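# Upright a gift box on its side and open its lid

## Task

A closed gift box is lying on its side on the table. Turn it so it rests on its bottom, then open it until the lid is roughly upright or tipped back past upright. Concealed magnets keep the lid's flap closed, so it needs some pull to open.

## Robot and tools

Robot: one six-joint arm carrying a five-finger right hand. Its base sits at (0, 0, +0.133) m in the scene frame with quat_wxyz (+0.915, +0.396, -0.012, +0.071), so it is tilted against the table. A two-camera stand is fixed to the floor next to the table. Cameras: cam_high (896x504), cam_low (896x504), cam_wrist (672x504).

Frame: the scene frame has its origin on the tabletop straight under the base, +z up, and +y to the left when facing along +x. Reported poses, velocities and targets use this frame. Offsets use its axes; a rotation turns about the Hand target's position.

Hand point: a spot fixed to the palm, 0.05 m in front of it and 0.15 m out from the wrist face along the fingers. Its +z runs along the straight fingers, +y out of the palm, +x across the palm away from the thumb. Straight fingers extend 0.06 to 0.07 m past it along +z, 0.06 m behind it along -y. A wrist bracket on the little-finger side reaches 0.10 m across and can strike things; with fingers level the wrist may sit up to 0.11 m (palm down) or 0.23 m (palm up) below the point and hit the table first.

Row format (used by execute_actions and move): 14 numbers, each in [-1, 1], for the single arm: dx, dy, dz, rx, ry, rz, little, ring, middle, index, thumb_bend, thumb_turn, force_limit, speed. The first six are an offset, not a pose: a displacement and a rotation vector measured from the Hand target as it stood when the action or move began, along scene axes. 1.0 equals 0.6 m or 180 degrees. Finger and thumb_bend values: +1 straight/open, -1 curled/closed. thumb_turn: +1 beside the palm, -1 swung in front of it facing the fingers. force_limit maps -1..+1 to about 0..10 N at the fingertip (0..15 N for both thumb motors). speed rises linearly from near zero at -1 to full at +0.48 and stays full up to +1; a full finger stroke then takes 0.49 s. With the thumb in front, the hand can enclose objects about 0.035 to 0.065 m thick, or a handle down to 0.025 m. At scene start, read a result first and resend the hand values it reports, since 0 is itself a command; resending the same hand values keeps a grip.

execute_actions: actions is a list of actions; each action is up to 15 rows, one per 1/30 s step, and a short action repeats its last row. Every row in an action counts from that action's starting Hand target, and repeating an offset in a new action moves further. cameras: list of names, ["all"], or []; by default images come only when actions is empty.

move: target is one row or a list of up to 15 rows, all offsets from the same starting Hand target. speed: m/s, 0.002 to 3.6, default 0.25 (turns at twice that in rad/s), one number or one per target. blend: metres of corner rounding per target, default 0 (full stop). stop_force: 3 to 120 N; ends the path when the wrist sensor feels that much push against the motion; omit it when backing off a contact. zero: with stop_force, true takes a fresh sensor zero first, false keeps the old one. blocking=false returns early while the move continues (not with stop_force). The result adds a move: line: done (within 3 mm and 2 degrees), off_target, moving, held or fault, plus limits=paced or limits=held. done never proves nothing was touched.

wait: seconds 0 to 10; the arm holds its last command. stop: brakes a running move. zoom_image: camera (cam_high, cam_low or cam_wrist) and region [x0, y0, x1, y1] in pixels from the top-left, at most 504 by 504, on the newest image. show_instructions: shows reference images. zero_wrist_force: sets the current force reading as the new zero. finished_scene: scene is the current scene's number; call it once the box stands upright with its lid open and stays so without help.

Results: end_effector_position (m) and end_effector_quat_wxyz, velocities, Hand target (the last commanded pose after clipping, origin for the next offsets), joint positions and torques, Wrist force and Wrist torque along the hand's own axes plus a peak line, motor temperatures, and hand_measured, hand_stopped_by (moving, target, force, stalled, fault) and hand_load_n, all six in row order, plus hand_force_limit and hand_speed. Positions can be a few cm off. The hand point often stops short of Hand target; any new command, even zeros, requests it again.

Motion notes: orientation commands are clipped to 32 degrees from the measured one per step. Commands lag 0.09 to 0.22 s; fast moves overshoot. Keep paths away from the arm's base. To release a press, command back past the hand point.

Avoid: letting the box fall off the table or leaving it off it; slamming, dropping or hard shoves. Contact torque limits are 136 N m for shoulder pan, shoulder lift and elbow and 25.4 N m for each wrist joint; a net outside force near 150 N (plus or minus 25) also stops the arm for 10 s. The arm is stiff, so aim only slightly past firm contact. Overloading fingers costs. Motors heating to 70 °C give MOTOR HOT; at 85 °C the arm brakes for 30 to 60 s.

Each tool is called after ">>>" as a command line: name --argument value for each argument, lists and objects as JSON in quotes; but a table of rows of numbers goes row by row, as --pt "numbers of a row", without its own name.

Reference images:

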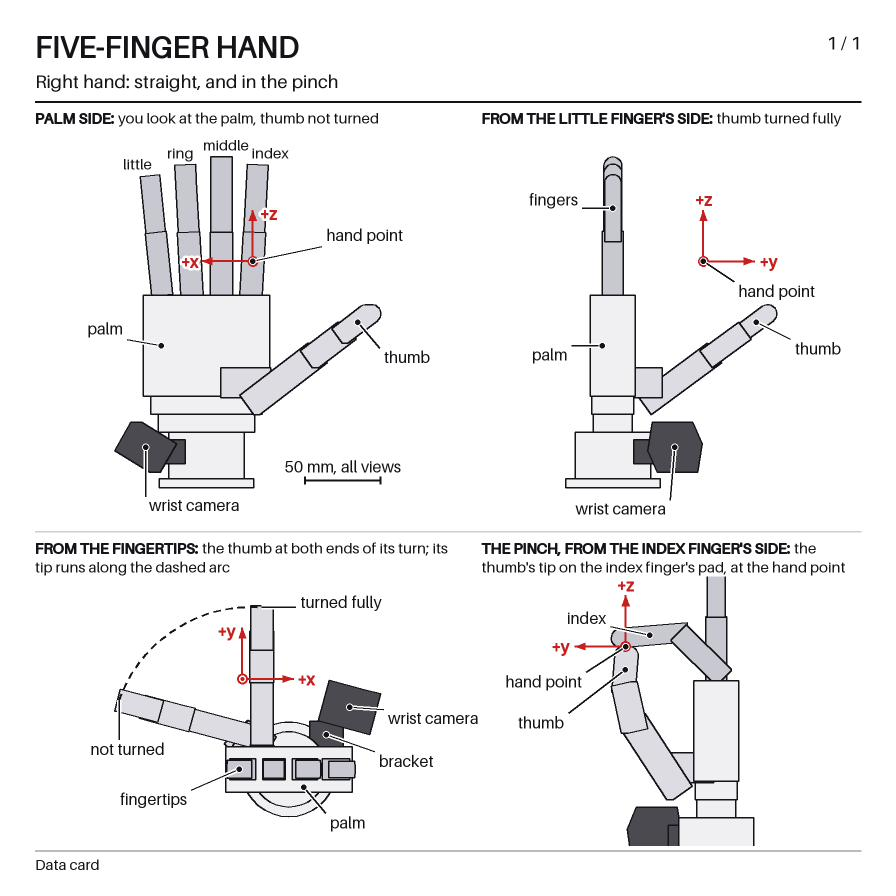

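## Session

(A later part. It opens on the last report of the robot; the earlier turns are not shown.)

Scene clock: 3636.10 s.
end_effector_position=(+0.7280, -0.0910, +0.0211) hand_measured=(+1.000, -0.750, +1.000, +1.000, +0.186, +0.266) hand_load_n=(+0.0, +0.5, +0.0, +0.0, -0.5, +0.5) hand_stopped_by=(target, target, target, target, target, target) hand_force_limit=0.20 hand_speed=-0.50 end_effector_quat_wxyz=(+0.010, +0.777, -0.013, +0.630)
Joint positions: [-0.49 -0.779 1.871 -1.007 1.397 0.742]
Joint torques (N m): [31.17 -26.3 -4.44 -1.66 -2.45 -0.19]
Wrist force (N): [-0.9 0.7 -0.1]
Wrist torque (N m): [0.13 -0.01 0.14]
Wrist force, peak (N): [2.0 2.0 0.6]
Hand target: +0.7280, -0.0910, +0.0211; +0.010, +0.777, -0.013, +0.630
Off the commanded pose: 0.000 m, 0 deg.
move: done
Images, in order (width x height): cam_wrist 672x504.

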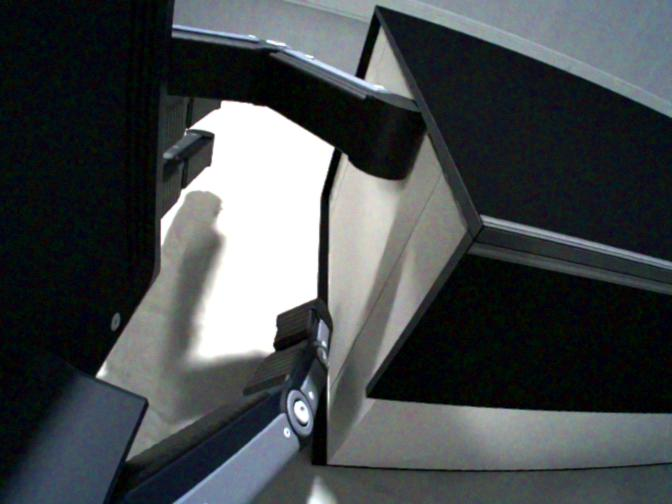

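>>> move --pt "0 0 0 0 0 0 1 -0.75 1 1 0.203 0.29 0.2 -0.5" --speed 0.01

>>> move --pt "0 0 0 0 0 0 1 -0.75 1 1 0.218 0.31 0.2 -0.5" --speed 0.01 --cameras '["cam_wrist"]'

>>> zoom_image --camera "cam_wrist" --region '[270, 260, 350, 350]'

Scene clock: 3641.40 s.
end_effector_position=(+0.7280, -0.0910, +0.0211) hand_measured=(+1.000, -0.750, +1.000, +1.000, +0.204, +0.290) hand_load_n=(+0.0, +0.0, +0.0, +0.0, -0.5, +0.0) hand_stopped_by=(target, target, target, target, target, target) hand_force_limit=0.20 hand_speed=-0.50 end_effector_quat_wxyz=(+0.010, +0.777, -0.013, +0.630)
Joint positions: [-0.49 -0.779 1.871 -1.007 1.397 0.742]
Joint torques (N m): [31.05 -26.62 -4.01 -1.63 -3.26 -0.1]
Wrist force (N): [-1.2 0.9 0.0]
Wrist torque (N m): [0.14 0.02 0.13]
Wrist force, peak (N): [-1.8 0.7 -0.2]
Hand target: +0.7280, -0.0910, +0.0211; +0.010, +0.777, -0.013, +0.630
Off the commanded pose: 0.000 m, 0 deg.
move: done

Scene clock: 3641.90 s.
end_effector_position=(+0.7280, -0.0910, +0.0211) hand_measured=(+1.000, -0.750, +1.000, +1.000, +0.216, +0.310) hand_load_n=(+0.0, +0.5, +0.0, +0.0, -2.0, -1.5) hand_stopped_by=(target, target, target, target, target, target) hand_force_limit=0.20 hand_speed=-0.50 end_effector_quat_wxyz=(+0.010, +0.777, -0.013, +0.630)
Joint positions: [-0.49 -0.779 1.871 -1.007 1.397 0.742]
Joint torques (N m): [30.67 -27.89 -5.19 -1.71 -2.59 -0.14]
Wrist force (N): [0.7 1.4 0.2]
Wrist torque (N m): [0.17 0.05 0.12]
Wrist force, peak (N): [0.6 1.6 0.3]
Hand target: +0.7280, -0.0910, +0.0211; +0.010, +0.777, -0.013, +0.630
Off the commanded pose: 0.000 m, 0 deg.
move: done
Images, in order (width x height): cam_wrist 672x504.

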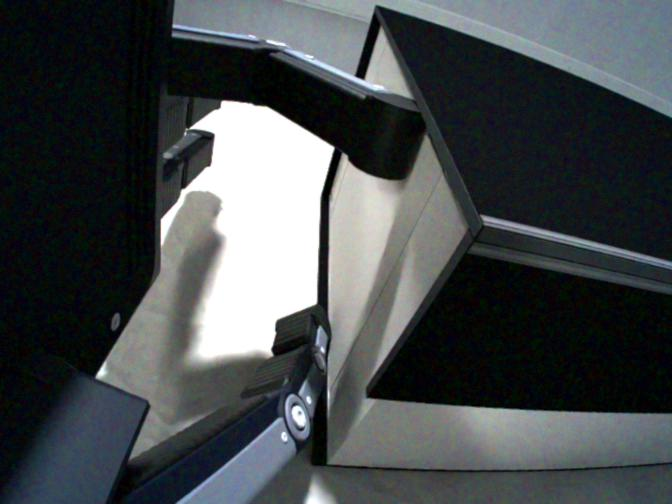

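Scaled by 5.600 from the camera's 672x504 image, which has a finer 960x720 frame.

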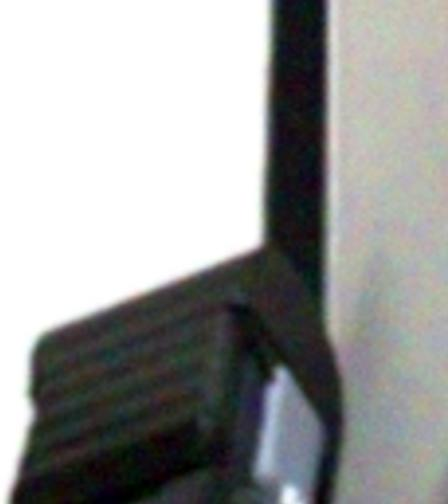

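>>> move --target '[0, 0, 0.0025, 0, 0, 0, 1, -0.75, 1, 1, 0.218, 0.31, 0.2, -0.5]' --speed 0.01 --cameras '["cam_wrist"]'

>>> zoom_image --camera "cam_wrist" --region '[230, 60, 530, 390]'

Scene clock: 3649.87 s.
end_effector_position=(+0.7280, -0.0910, +0.0226) hand_measured=(+1.000, -0.750, +1.000, +1.000, +0.216, +0.310) hand_load_n=(+0.0, +0.5, +0.0, +0.0, -0.5, +0.0) hand_stopped_by=(target, target, target, target, target, target) hand_force_limit=0.20 hand_speed=-0.50 end_effector_quat_wxyz=(+0.010, +0.777, -0.013, +0.630)
Joint positions: [-0.487 -0.781 1.872 -1.005 1.399 0.742]
Joint torques (N m): [41.16 -39.22 5 1.67 -0.13 1.32]
Wrist force (N): [-1.2 0.7 0.2]
Wrist torque (N m): [0.09 0.00 0.12]
Wrist force, peak (N): [-1.4 1.4 -0.1]
Hand target: +0.7280, -0.0910, +0.0226; +0.010, +0.777, -0.013, +0.630
Off the commanded pose: 0.000 m, 0 deg.
move: done
Images, in order (width x height): cam_wrist 672x504.

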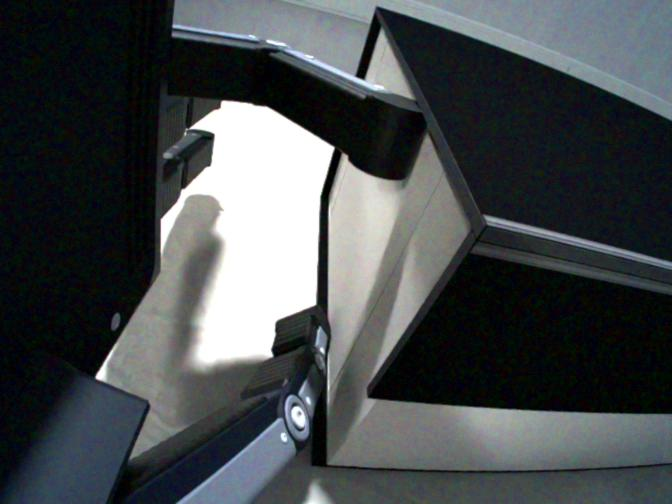

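Scaled by 1.527 from the camera's 672x504 image, which has a finer 960x720 frame.

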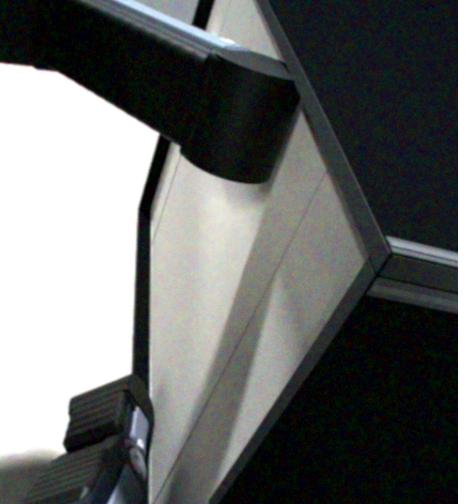

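>>> move --pt "0 0 0 0 0 0 1 -0.75 1 1 0.1 0.2 0.2 -0.4" --pt "0 0 0 0 0 0 1 -0.75 1 1 0.0 0.0 0.2 -0.4" --pt "0 0 -0.01 0 0 0 1 -0.75 1 1 0.0 0.0 0.2 -0.4" --pt "0 0.08 -0.01 0 0 0 1 -0.75 1 1 0.0 0.0 0.2 -0.4" --speed '[0.02, 0.02, 0.01, 0.06]' --cameras '["all"]'

Scene clock: 3781.13 s.
end_effector_position=(+0.7281, -0.0430, +0.0166) hand_measured=(+1.000, -0.750, +1.000, +1.000, +0.000, +0.000) hand_load_n=(+0.0, +0.0, +0.0, +0.0, +0.0, +0.5) hand_stopped_by=(target, target, target, target, target, target) hand_force_limit=0.20 hand_speed=-0.40 end_effector_quat_wxyz=(+0.011, +0.777, -0.014, +0.630)
Joint positions: [-0.429 -0.694 1.855 -1.076 1.457 0.748]
Joint torques (N m): [30.67 -40.96 5.83 1.95 -3.82 0.49]
Wrist force (N): [-0.2 0.8 -0.4]
Wrist torque (N m): [0.10 0.02 0.03]
Wrist force, peak (N): [-1.6 1.2 0.5]
Hand target: +0.7280, -0.0430, +0.0166; +0.010, +0.777, -0.013, +0.630
Off the commanded pose: 0.000 m, 0 deg.
move: done

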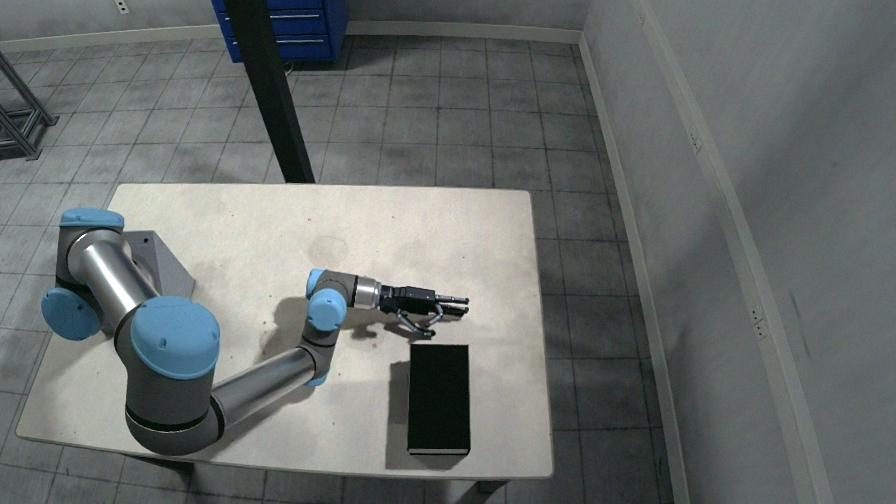

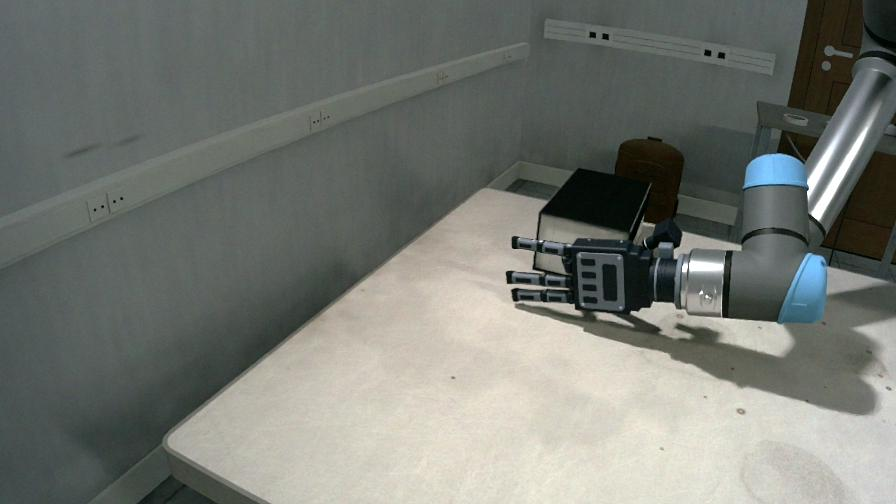

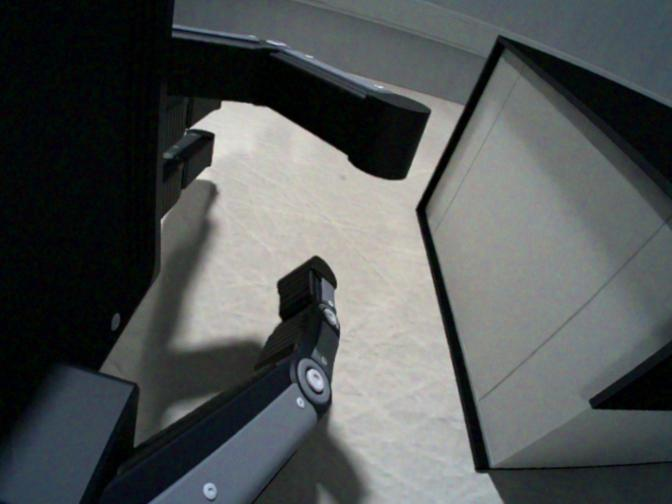

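>>> move --pt "-0.0467 0.105 0.3057 0 0 0 1 -0.75 1 1 0.0 0.0 0.2 -0.2" --pt "-0.2517 -0.2617 0.3057 0.4958 -0.0735 -0.4111 1 -0.75 1 1 0.0 0.0 0.2 -0.2" --pt "-0.2517 -0.2983 0.2 0.4958 -0.0735 -0.4111 -0.5 -0.5 -0.5 1 -0.7 0.3 0.2 -0.2" --speed 0.25 --blend '[0.04, 0.02, 0]' --cameras '["cam_high", "cam_low"]'

Scene clock: 3816.70 s.
end_effector_position=(+0.5770, -0.2220, +0.1366) hand_measured=(-0.500, -0.500, -0.500, +1.000, -0.700, +0.300) hand_load_n=(+0.0, +0.0, +0.5, +0.0, +0.5, +0.0) hand_stopped_by=(target, target, target, target, target, target) hand_force_limit=0.20 hand_speed=-0.20 end_effector_quat_wxyz=(+0.162, -0.346, +0.837, -0.391)
Joint positions: [-0.31 -1.335 1.923 -0.547 2.397 2.661]
Joint torques (N m): [17.32 -33.57 -2.11 -2.39 -2.3 1.24]
Wrist force (N): [-1.6 1.1 0.0]
Wrist torque (N m): [0.20 0.11 0.30]
Wrist force, peak (N): [-1.0 2.2 1.7]
Hand target: +0.5770, -0.2220, +0.1366; +0.162, -0.346, +0.837, -0.391
Off the commanded pose: 0.000 m, 0 deg.
move: done
Images, in order (width x height): cam_high 896x504, cam_low 896x504.

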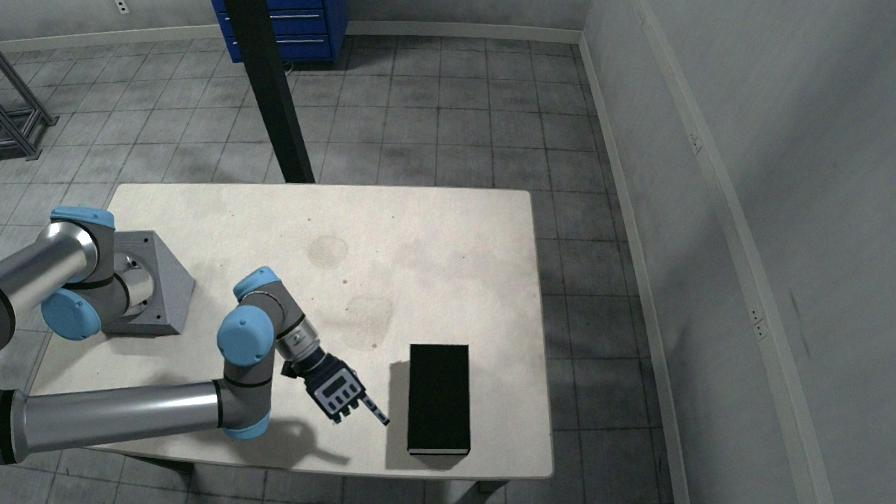

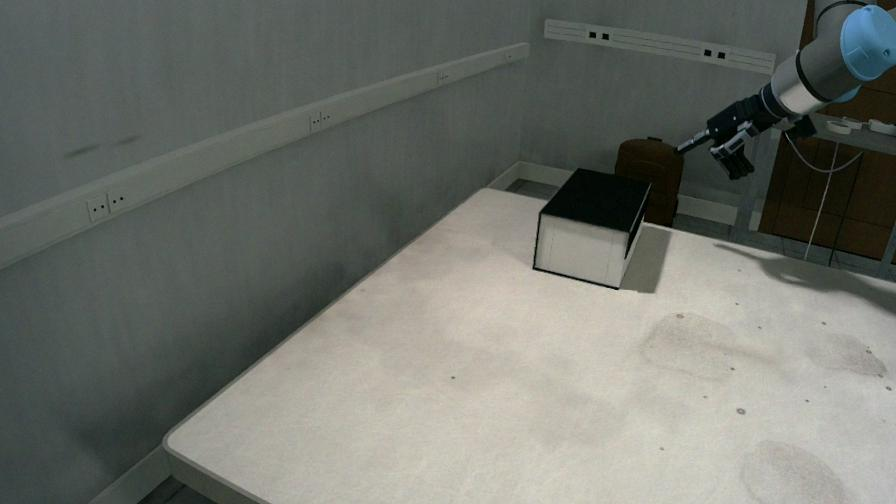

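>>> move --target '[0, 0, -0.1693, 0, 0, 0, -0.5, -0.5, -0.5, 1, -0.7, 0.3, 0.2, -0.2]' --speed 0.1

>>> move --pt "0.0517 -0.0033 0 0 0 0 -0.5 -0.5 -0.5 1 -0.7 0.3 0.2 -0.2" --pt "0.13 -0.03 0 0 0 0 -0.5 -0.5 -0.5 1 -0.7 0.3 0.2 -0.2" --speed 0.05 --blend 0.01 --cameras '["cam_high", "cam_low"]'

Scene clock: 3824.57 s.
end_effector_position=(+0.5770, -0.2219, +0.0350) hand_measured=(-0.500, -0.500, -0.500, +1.000, -0.700, +0.300) hand_load_n=(+0.0, +0.0, +0.0, +0.0, +0.0, +0.0) hand_stopped_by=(target, target, target, target, target, target) hand_force_limit=0.20 hand_speed=-0.20 end_effector_quat_wxyz=(+0.162, -0.347, +0.837, -0.391)
Joint positions: [-0.479 -1.227 2.001 -0.739 2.229 2.652]
Joint torques (N m): [32.76 -37.27 -10.15 2.36 1.06 -0.64]
Wrist force (N): [-1.2 0.7 -0.4]
Wrist torque (N m): [0.13 0.05 0.30]
Wrist force, peak (N): [-1.0 1.7 0.7]
Hand target: +0.5770, -0.2220, +0.0350; +0.162, -0.346, +0.837, -0.391
Off the commanded pose: 0.000 m, 0 deg.
move: done

Scene clock: 3826.50 s.
end_effector_position=(+0.6550, -0.2398, +0.0349) hand_measured=(-0.500, -0.500, -0.500, +1.000, -0.700, +0.300) hand_load_n=(+0.0, +0.0, +0.5, +0.0, +0.0, +0.0) hand_stopped_by=(target, target, target, target, target, target) hand_force_limit=0.20 hand_speed=-0.20 end_effector_quat_wxyz=(+0.162, -0.347, +0.837, -0.391) end_effector_velocity=(+0.000, +0.000, +0.001) end_effector_angular_velocity=(-0.001, -0.003, -0.002)
Joint positions: [-0.45 -1.101 1.75 -0.613 2.257 2.653]
Joint velocities: [0 -0.002 0.004 -0.006 -0.001 0]
Joint torques (N m): [33.84 -43.47 4.06 -2.76 0.22 1.48]
Wrist force (N): [-1.6 0.8 -0.1]
Wrist torque (N m): [0.13 0.08 0.19]
Wrist force, peak (N): [-1.6 1.5 -0.2]
Hand target: +0.6550, -0.2400, +0.0350; +0.162, -0.346, +0.837, -0.391
Off the commanded pose: 0.000 m, 0 deg.
move: done
Images, in order (width x height): cam_high 896x504, cam_low 896x504.

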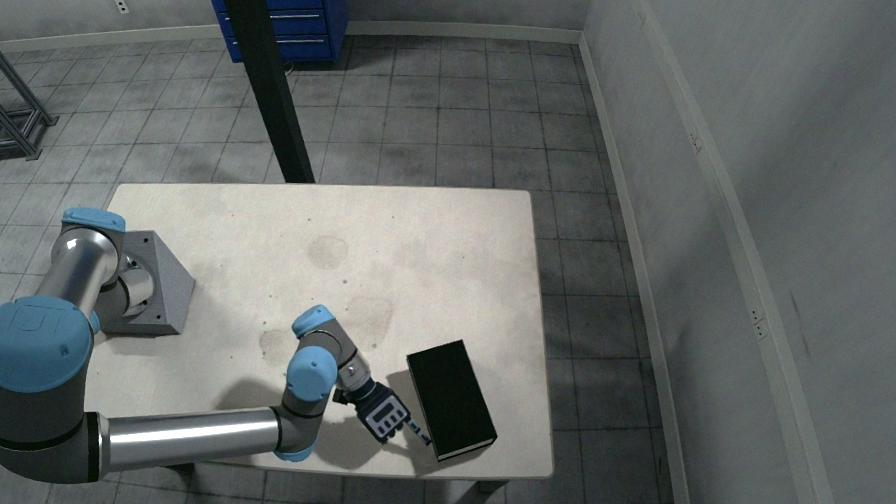

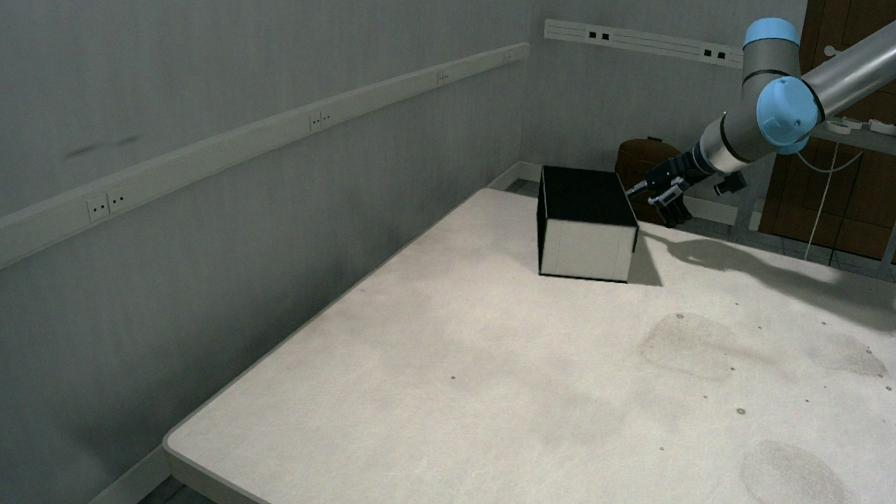

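>>> move --pt "0.045 0.013 0 0 0 0 -0.5 -0.5 -0.5 1 -0.7 0.3 0.2 -0.2" --pt "0.085 0.03 0 0 0 0 -0.5 -0.5 -0.5 1 -0.7 0.3 0.2 -0.2" --speed 0.05 --blend 0.01 --cameras '["cam_high", "cam_low"]'

Scene clock: 3832.87 s.
end_effector_position=(+0.7060, -0.2218, +0.0350) hand_measured=(-0.500, -0.500, -0.500, +1.000, -0.700, +0.300) hand_load_n=(+0.0, +0.0, +0.0, -0.5, +0.5, +0.5) hand_stopped_by=(target, target, target, target, target, target) hand_force_limit=0.20 hand_speed=-0.20 end_effector_quat_wxyz=(+0.162, -0.347, +0.837, -0.391)
Joint positions: [-0.4 -0.984 1.59 -0.569 2.307 2.656]
Joint torques (N m): [28.81 -43.66 -3.57 -1.79 -2.99 1.44]
Wrist force (N): [-1.0 0.7 -0.1]
Wrist torque (N m): [0.11 -0.01 0.22]
Wrist force, peak (N): [-1.5 1.3 -0.3]
Hand target: +0.7060, -0.2220, +0.0350; +0.162, -0.346, +0.837, -0.391
Off the commanded pose: 0.000 m, 0 deg.
move: done
Images, in order (width x height): cam_high 896x504, cam_low 896x504.

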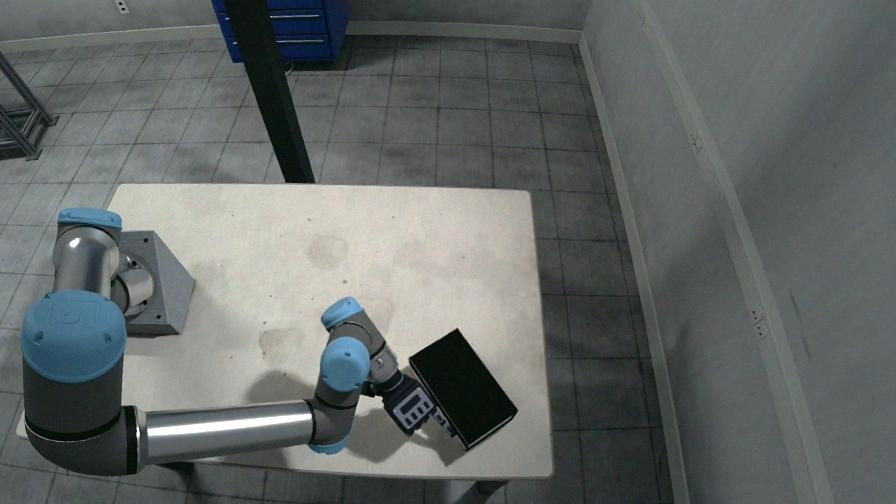

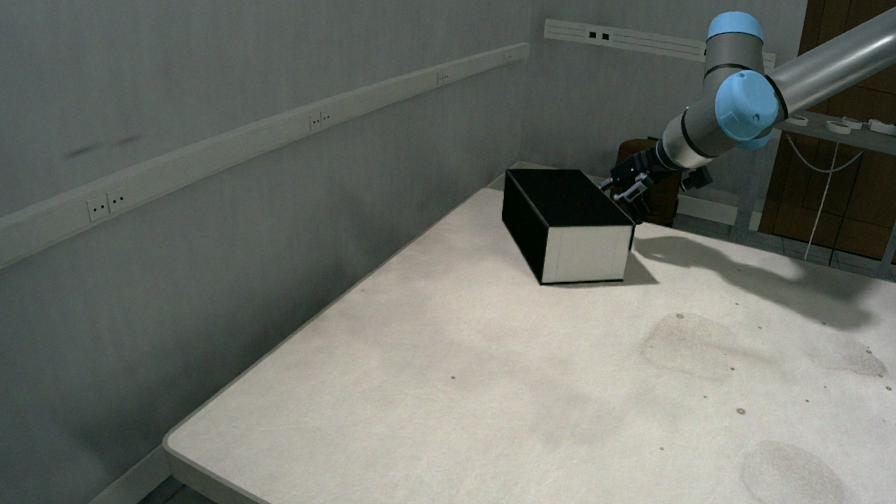

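>>> move --target '[0.04, 0.022, 0, 0, 0, 0, -0.5, -0.5, -0.5, 1, -0.7, 0.3, 0.2, -0.2]' --speed 0.04 --cameras '["cam_high", "cam_low"]'

Scene clock: 3843.97 s.
end_effector_position=(+0.7300, -0.2086, +0.0350) hand_measured=(-0.500, -0.500, -0.500, +1.000, -0.700, +0.300) hand_load_n=(+0.0, +0.0, +0.5, +0.0, +0.5, +0.0) hand_stopped_by=(target, target, target, target, target, target) hand_force_limit=0.20 hand_speed=-0.20 end_effector_quat_wxyz=(+0.162, -0.347, +0.837, -0.391)
Joint positions: [-0.374 -0.924 1.512 -0.549 2.333 2.657]
Joint torques (N m): [29.56 -44.39 -1.11 -0.93 -3.07 1.39]
Wrist force (N): [-1.4 0.9 -0.2]
Wrist torque (N m): [0.17 0.07 0.20]
Wrist force, peak (N): [-1.6 1.0 0.0]
Hand target: +0.7300, -0.2088, +0.0350; +0.162, -0.346, +0.837, -0.391
Off the commanded pose: 0.000 m, 0 deg.
move: done
Images, in order (width x height): cam_high 896x504, cam_low 896x504.

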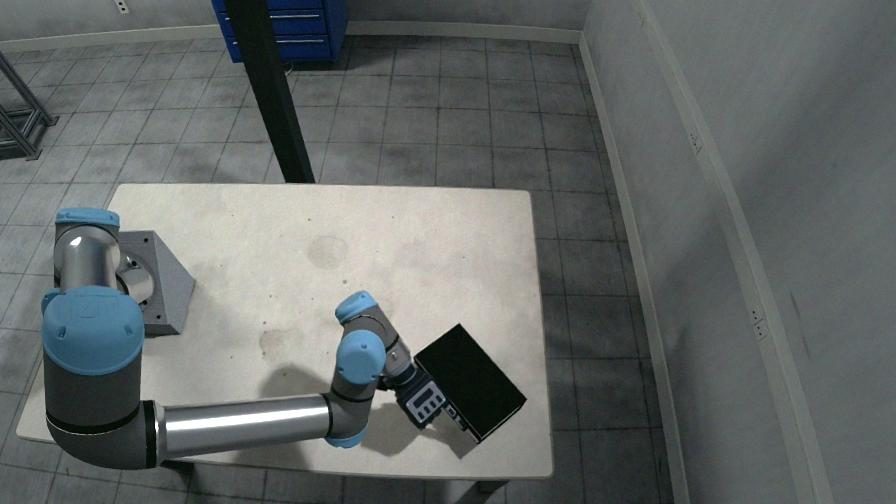

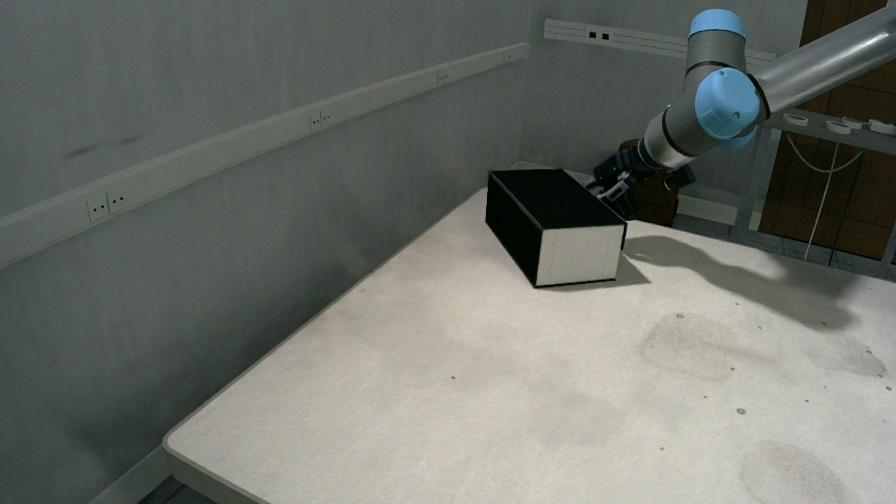

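>>> move --pt "-0.06 -0.03 0.05 0 0 0 -0.5 -0.5 -0.5 1 -0.7 0.3 0.2 -0.2" --pt "-0.15 0.1 0.31 0 0 0 -0.5 -0.5 -0.5 1 -0.7 0.3 0.2 -0.2" --pt "-0.2167 0.2813 0.31 -0.2024 0.2894 0.3242 -0.45 -0.45 -0.45 -0.3 0.3 -0.5 0.2 -0.2" --speed 0.2 --blend '[0.02, 0.04, 0]' --cameras '["cam_high", "cam_low"]'

Scene clock: 3891.33 s.
end_effector_position=(+0.6000, -0.0400, +0.2210) hand_measured=(-0.450, -0.450, -0.450, -0.236, -0.024, -0.500) hand_load_n=(+0.0, +0.0, +0.0, +11.0, -20.0, -1.5) hand_stopped_by=(target, target, target, force, moving, target) hand_force_limit=0.20 hand_speed=-0.20 end_effector_quat_wxyz=(+0.147, +0.848, -0.405, +0.309)
Joint positions: [0.126 -0.644 1.166 0.228 2.922 1.859]
Joint torques (N m): [31.07 -43.62 -5.21 -1.62 -0.75 -1.31]
Wrist force (N): [-0.7 0.8 -0.1]
Wrist torque (N m): [0.06 -0.03 0.07]
Wrist force, peak (N): [-2.7 1.3 1.0]
Hand target: +0.6000, -0.0400, +0.2210; +0.147, +0.848, -0.405, +0.309
Off the commanded pose: 0.000 m, 0 deg.
move: done
Images, in order (width x height): cam_high 896x504, cam_low 896x504.

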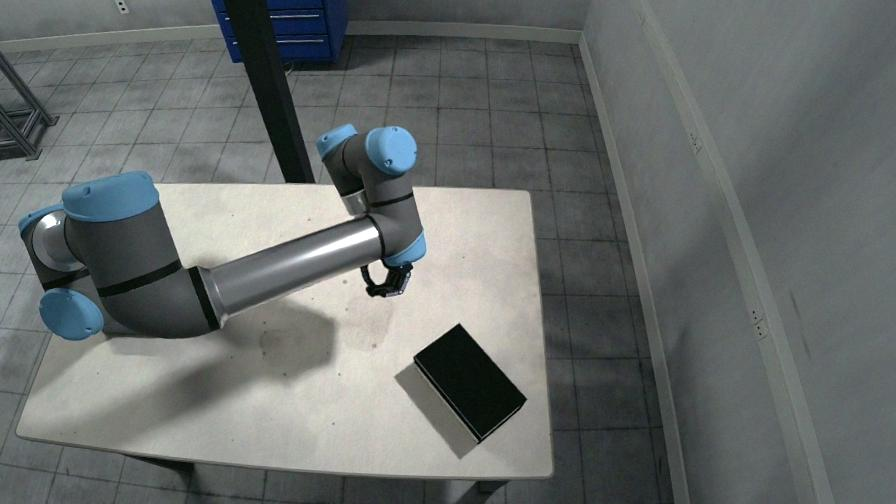

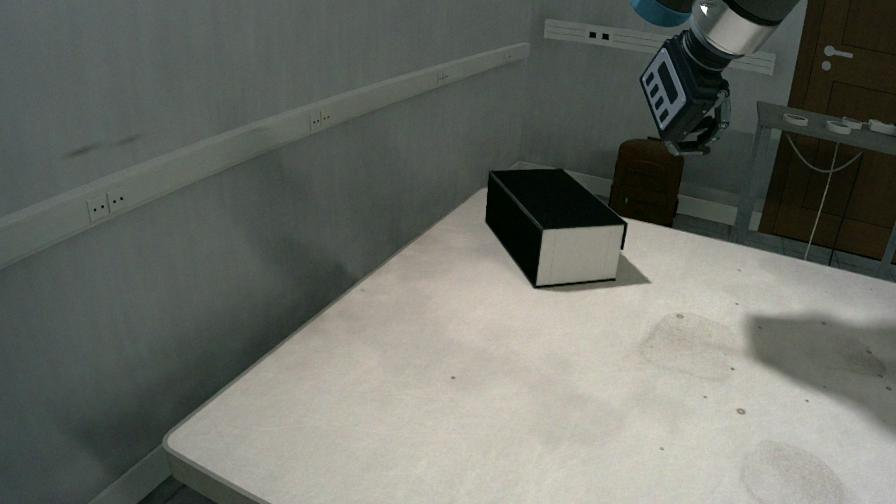

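>>> move --pt "0 0 0 0 0 0 -0.45 -0.45 -0.45 0.6 0.3 -0.5 0.2 0.0" --speed 0.1

Scene clock: 3895.30 s.
end_effector_position=(+0.6000, -0.0400, +0.2210) hand_measured=(-0.450, -0.450, -0.450, +0.600, -0.024, -0.500) hand_load_n=(+0.0, +0.0, +0.0, +0.0, +0.0, +0.0) hand_stopped_by=(target, target, target, target, stalled, target) hand_force_limit=0.20 hand_speed=0.00 end_effector_quat_wxyz=(+0.147, +0.848, -0.405, +0.309)
Joint positions: [0.126 -0.644 1.166 0.228 2.922 1.859]
Joint torques (N m): [31.19 -42.69 -8.74 -0.92 1.5 -1.26]
Wrist force (N): [-0.6 1.0 -0.2]
Wrist torque (N m): [0.09 -0.04 0.09]
Wrist force, peak (N): [-0.7 1.2 -0.6]
Hand target: +0.6000, -0.0400, +0.2210; +0.147, +0.848, -0.405, +0.309
Off the commanded pose: 0.000 m, 0 deg.
move: done

>>> move --pt "0 0 0 0 0 0 -0.3 -0.3 -0.3 0.6 0.3 -1 0.2 -0.2" --pt "0.03 0 -0.05 -0.2023 0.2498 0.383 -0.3 -0.3 -0.3 0.1 0.3 -1 0.2 -0.2" --speed 0.2 --cameras '["all"]'

Scene clock: 3900.17 s.
end_effector_position=(+0.6017, -0.0399, +0.2182) hand_measured=(-0.300, -0.300, -0.300, +0.600, -0.022, -0.854) hand_load_n=(+0.0, +0.0, +0.0, +0.0, +4.0, +12.5) hand_stopped_by=(target, target, target, target, stalled, force) hand_force_limit=0.20 hand_speed=-0.20 end_effector_quat_wxyz=(+0.169, +0.876, -0.341, +0.296)
Joint positions: [0.124 -0.626 1.164 0.219 2.92 1.719]
Joint torques (N m): [34.05 -41.46 -10.42 -0.01 -0.86 1.53]
Wrist force (N): [-0.4 1.0 -0.2]
Wrist torque (N m): [0.09 -0.07 0.08]
Wrist force, peak (N): [-1.5 0.7 -0.4]
Hand target: +0.6017, -0.0400, +0.2182; +0.169, +0.876, -0.341, +0.296 (not the last commanded pose)
Off the commanded pose: 0.032 m, 82 deg.
move: held (a check stopped the path); path passed 1 of 2 targets; target 2's new numbers were not sent; limits=held
pose unreachable: on one or more control steps of this call, first in action 0 (counted from 0), an arm could not follow its commanded pose, so it was not sent that pose on those steps. It may still have moved: this result reports where it is.
cause: moving toward the commanded pose would bring two parts of the arm too close to each other (joints 4 (wrist 1) to 6 (wrist 3) lie between them).

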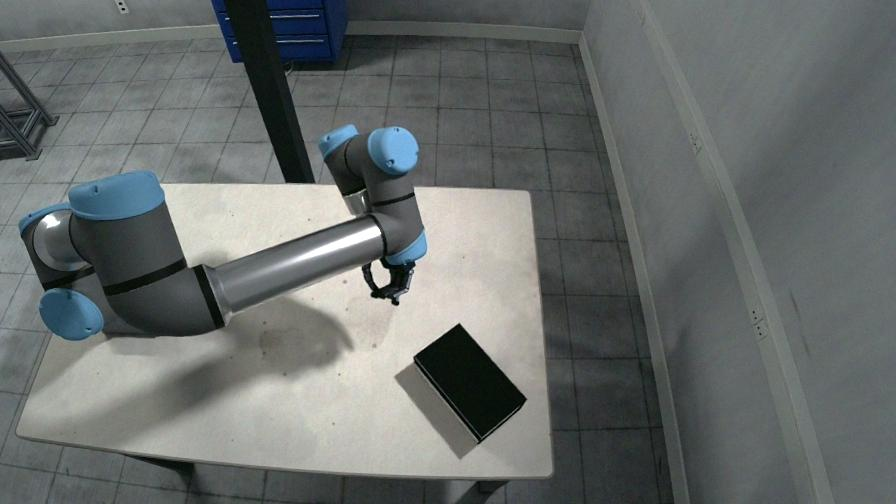

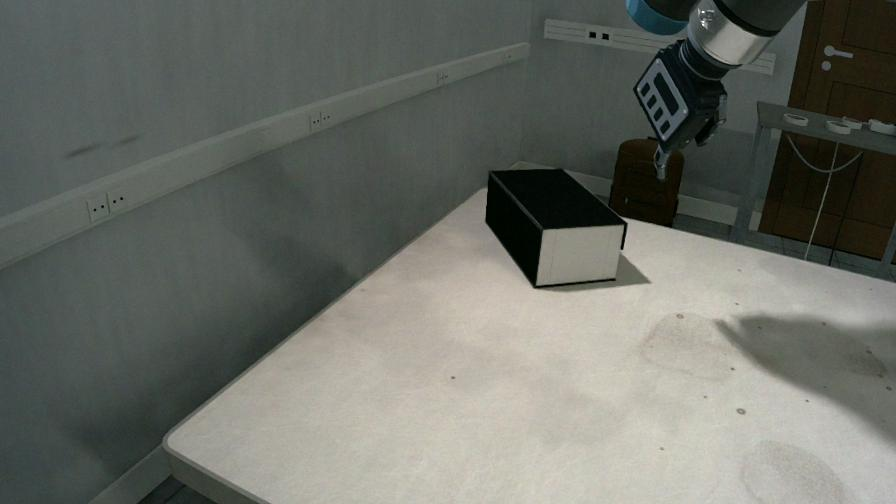

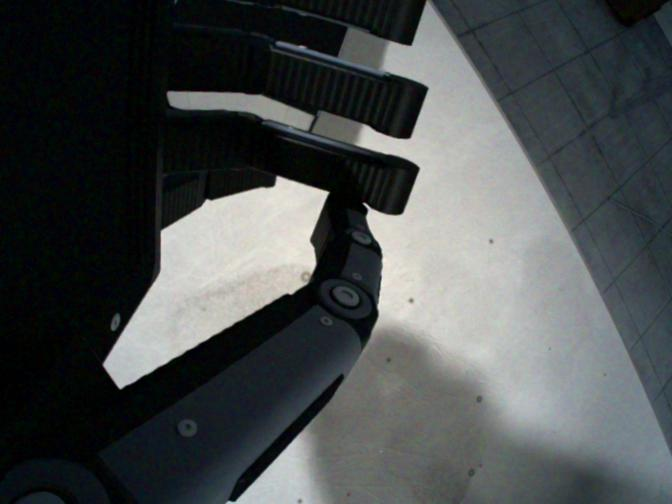

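>>> move --pt "0 0 0 0 0 0 -0.3 -0.3 -0.3 1 0.0 0.5 0.2 0.0" --pt "0 0 0 0 0 0 -0.5 -0.5 -0.5 1 0.0 0.5 0.2 0.0" --speed 0.1

Scene clock: 3979.37 s.
end_effector_position=(+0.6017, -0.0400, +0.2182) hand_measured=(-0.500, -0.500, -0.500, +1.000, +0.000, +0.500) hand_load_n=(+0.0, +0.5, +0.0, +0.0, +0.5, +0.5) hand_stopped_by=(target, target, target, target, target, target) hand_force_limit=0.20 hand_speed=0.00 end_effector_quat_wxyz=(+0.169, +0.876, -0.341, +0.296)
Joint positions: [0.124 -0.627 1.164 0.219 2.92 1.719]
Joint torques (N m): [44.25 -42.77 -14.45 2.55 0.07 1.42]
Wrist force (N): [-0.5 1.0 -0.4]
Wrist torque (N m): [0.09 -0.05 0.07]
Wrist force, peak (N): [-0.6 1.4 -0.2]
Hand target: +0.6017, -0.0400, +0.2182; +0.169, +0.876, -0.341, +0.296
Off the commanded pose: 0.000 m, 0 deg.
move: done

>>> move --pt "0.2088 0.1217 -0.03 0.2253 -0.3125 -0.3585 -0.5 -0.5 -0.5 1 -0.7 0.3 0.2 -0.2" --speed 0.2

>>> move --pt "0 0 -0.1333 0 0 0 -0.5 -0.5 -0.5 1 -0.7 0.3 0.2 -0.2" --speed 0.1 --cameras '["cam_high", "cam_low"]'

Scene clock: 3991.37 s.
end_effector_position=(+0.7270, +0.0331, +0.2001) hand_measured=(-0.500, -0.500, -0.500, +1.000, -0.700, +0.300) hand_load_n=(+0.0, +0.0, +0.0, +0.0, +0.5, +0.0) hand_stopped_by=(target, target, target, target, target, target) hand_force_limit=0.20 hand_speed=-0.20 end_effector_quat_wxyz=(+0.162, -0.346, +0.837, -0.391)
Joint positions: [0.098 -0.705 1.289 -0.503 2.805 2.709]
Joint torques (N m): [37.45 -36.48 -17.42 1.22 -1.96 0.37]
Wrist force (N): [-1.5 0.8 0.1]
Wrist torque (N m): [0.12 0.08 0.29]
Wrist force, peak (N): [-1.7 1.1 -0.1]
Hand target: +0.7270, +0.0330, +0.2002; +0.162, -0.346, +0.837, -0.391
Off the commanded pose: 0.000 m, 0 deg.
move: done

Scene clock: 3992.53 s.
end_effector_position=(+0.7270, +0.0331, +0.1202) hand_measured=(-0.500, -0.500, -0.500, +1.000, -0.700, +0.300) hand_load_n=(+0.0, +0.0, +0.5, +0.0, +0.5, +0.0) hand_stopped_by=(target, target, target, target, target, target) hand_force_limit=0.20 hand_speed=-0.20 end_effector_quat_wxyz=(+0.162, -0.346, +0.837, -0.391)
Joint positions: [0.007 -0.669 1.391 -0.657 2.714 2.691]
Joint torques (N m): [45.84 -43.73 -15.58 2.01 1.24 -0.02]
Wrist force (N): [-0.9 0.9 -0.2]
Wrist torque (N m): [0.17 -0.01 0.35]
Wrist force, peak (N): [-1.5 1.7 0.4]
Hand target: +0.7270, +0.0330, +0.1203; +0.162, -0.346, +0.837, -0.391
Off the commanded pose: 0.000 m, 0 deg.
move: done
Images, in order (width x height): cam_high 896x504, cam_low 896x504.

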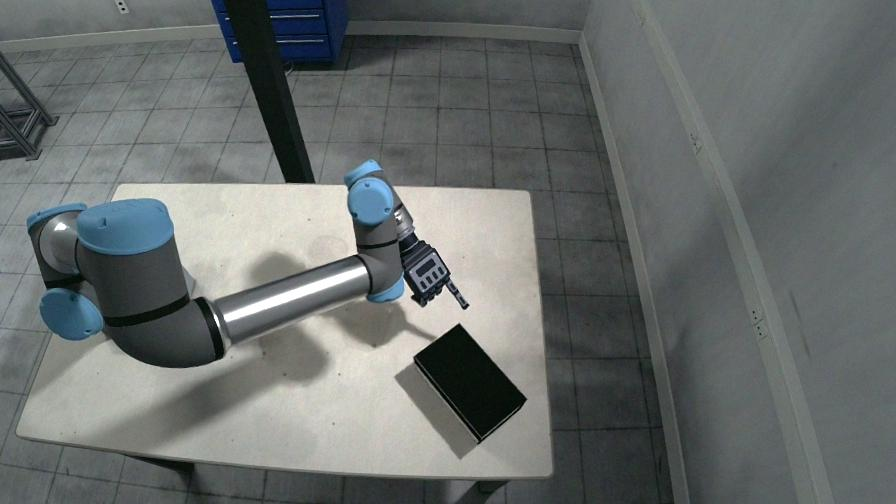

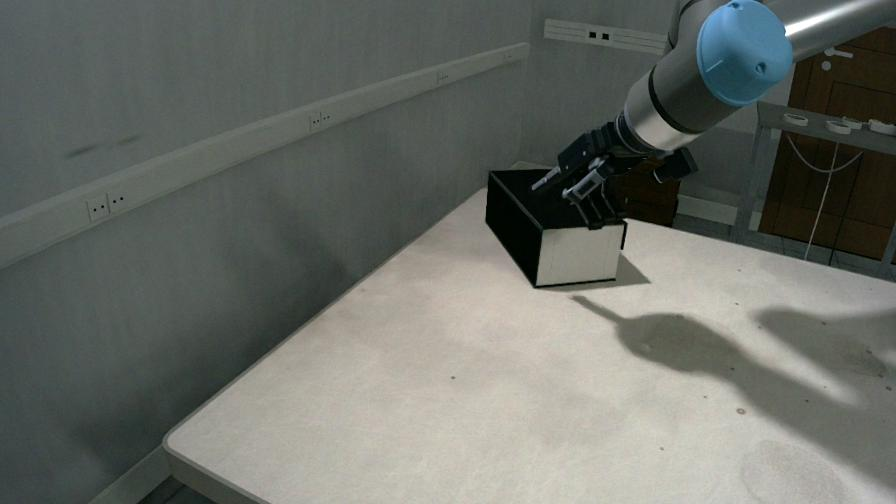

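>>> move --pt "0.03 0.0 0 0 0 0 -0.5 -0.5 -0.5 1 -0.7 0.3 0.2 -0.2" --pt "0.03 0.0 -0.142 0 0 0 -0.5 -0.5 -0.5 1 -0.7 0.3 0.2 -0.2" --speed 0.1 --blend 0.01 --cameras '["cam_high", "cam_low"]'

Scene clock: 4003.43 s.
end_effector_position=(+0.7450, +0.0331, +0.0350) hand_measured=(-0.500, -0.500, -0.500, +1.000, -0.700, +0.300) hand_load_n=(+0.0, +0.0, +0.0, +0.0, +0.5, +0.0) hand_stopped_by=(target, target, target, target, target, target) hand_force_limit=0.20 hand_speed=-0.20 end_effector_quat_wxyz=(+0.162, -0.346, +0.837, -0.391) end_effector_velocity=(-0.001, +0.000, +0.003) end_effector_angular_velocity=(-0.001, +0.002, +0.002)
Joint positions: [-0.095 -0.574 1.386 -0.758 2.612 2.678]
Joint velocities: [0.003 -0.003 -0.001 0.006 0.004 -0.001]
Joint torques (N m): [45.16 -42.78 -14.09 1.57 0.91 -0.45]
Wrist force (N): [-1.4 0.5 -0.3]
Wrist torque (N m): [0.11 0.06 0.30]
Wrist force, peak (N): [-1.9 1.2 -0.3]
Hand target: +0.7450, +0.0330, +0.0351; +0.162, -0.346, +0.837, -0.391
Off the commanded pose: 0.000 m, 0 deg.
move: done; blend cut to 0.009 m at target 1
Images, in order (width x height): cam_high 896x504, cam_low 896x504.

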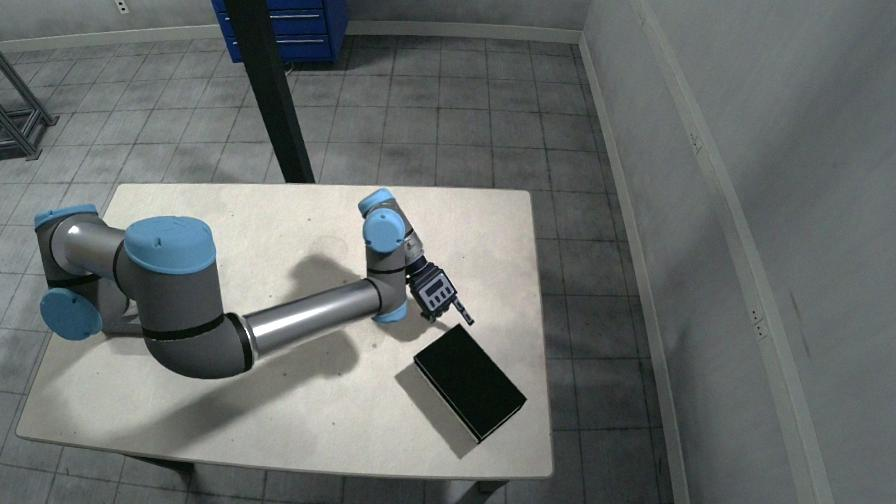

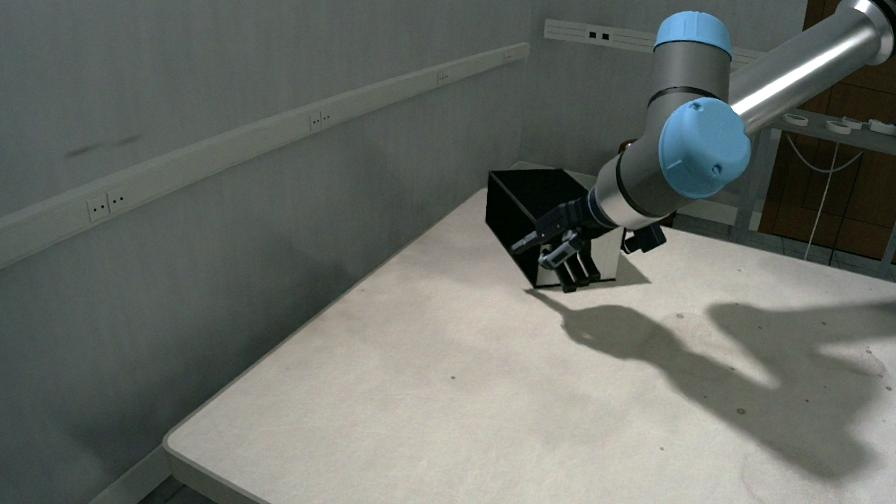

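>>> move --pt "-0.0133 -0.0533 0 0 0 0 -0.5 -0.5 -0.5 1 -0.7 0.3 0.2 -0.2" --pt "-0.0683 -0.0867 0 0 0 0 -0.5 -0.5 -0.5 1 -0.7 0.3 0.2 -0.2" --speed 0.04 --blend 0.01 --cameras '["cam_high", "cam_low"]'

Scene clock: 4011.17 s.
end_effector_position=(+0.7041, -0.0191, +0.0351) hand_measured=(-0.500, -0.500, -0.500, +1.000, -0.700, +0.300) hand_load_n=(+0.0, +0.0, +0.0, +0.0, +0.5, +0.5) hand_stopped_by=(target, target, target, target, target, target) hand_force_limit=0.20 hand_speed=-0.20 end_effector_quat_wxyz=(+0.162, -0.346, +0.837, -0.391)
Joint positions: [-0.154 -0.719 1.579 -0.811 2.553 2.672]
Joint torques (N m): [45.1 -24.92 -11.43 1.59 0.41 -1.25]
Wrist force (N): [-1.6 0.9 -0.1]
Wrist torque (N m): [0.16 0.11 0.30]
Wrist force, peak (N): [-2.1 1.1 -0.3]
Hand target: +0.7040, -0.0190, +0.0351; +0.162, -0.346, +0.837, -0.391
Off the commanded pose: 0.000 m, 0 deg.
move: done
Images, in order (width x height): cam_high 896x504, cam_low 896x504.

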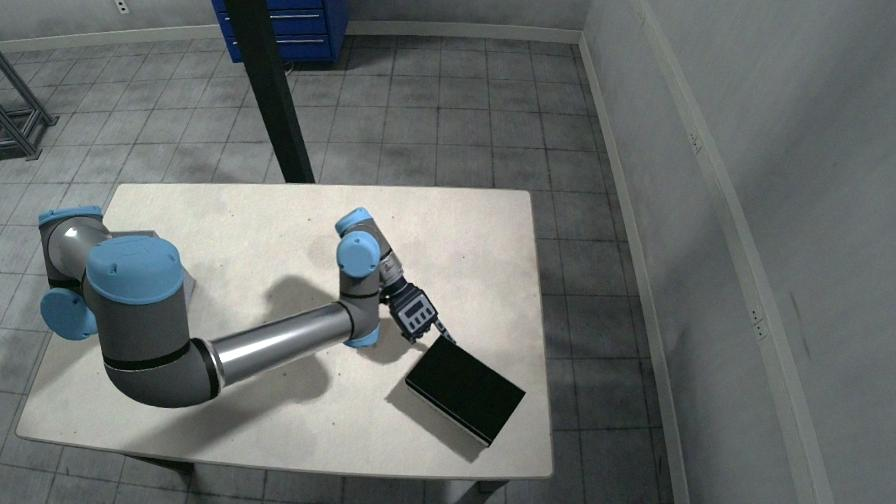

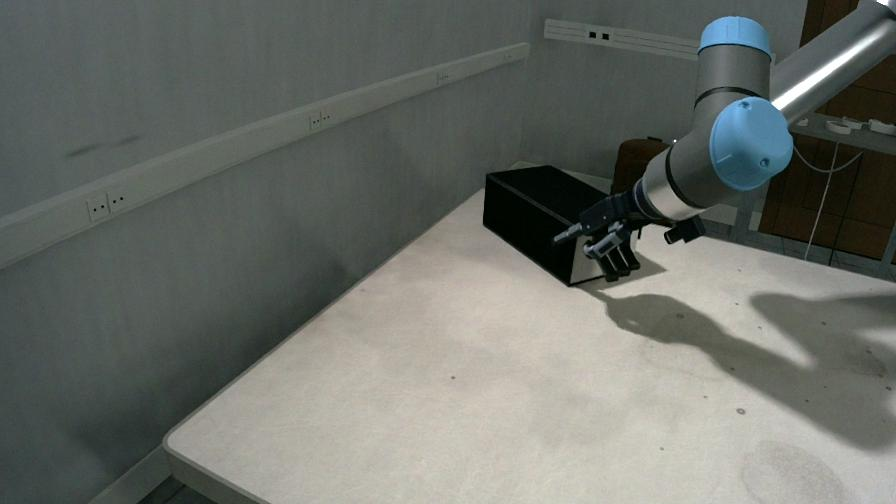

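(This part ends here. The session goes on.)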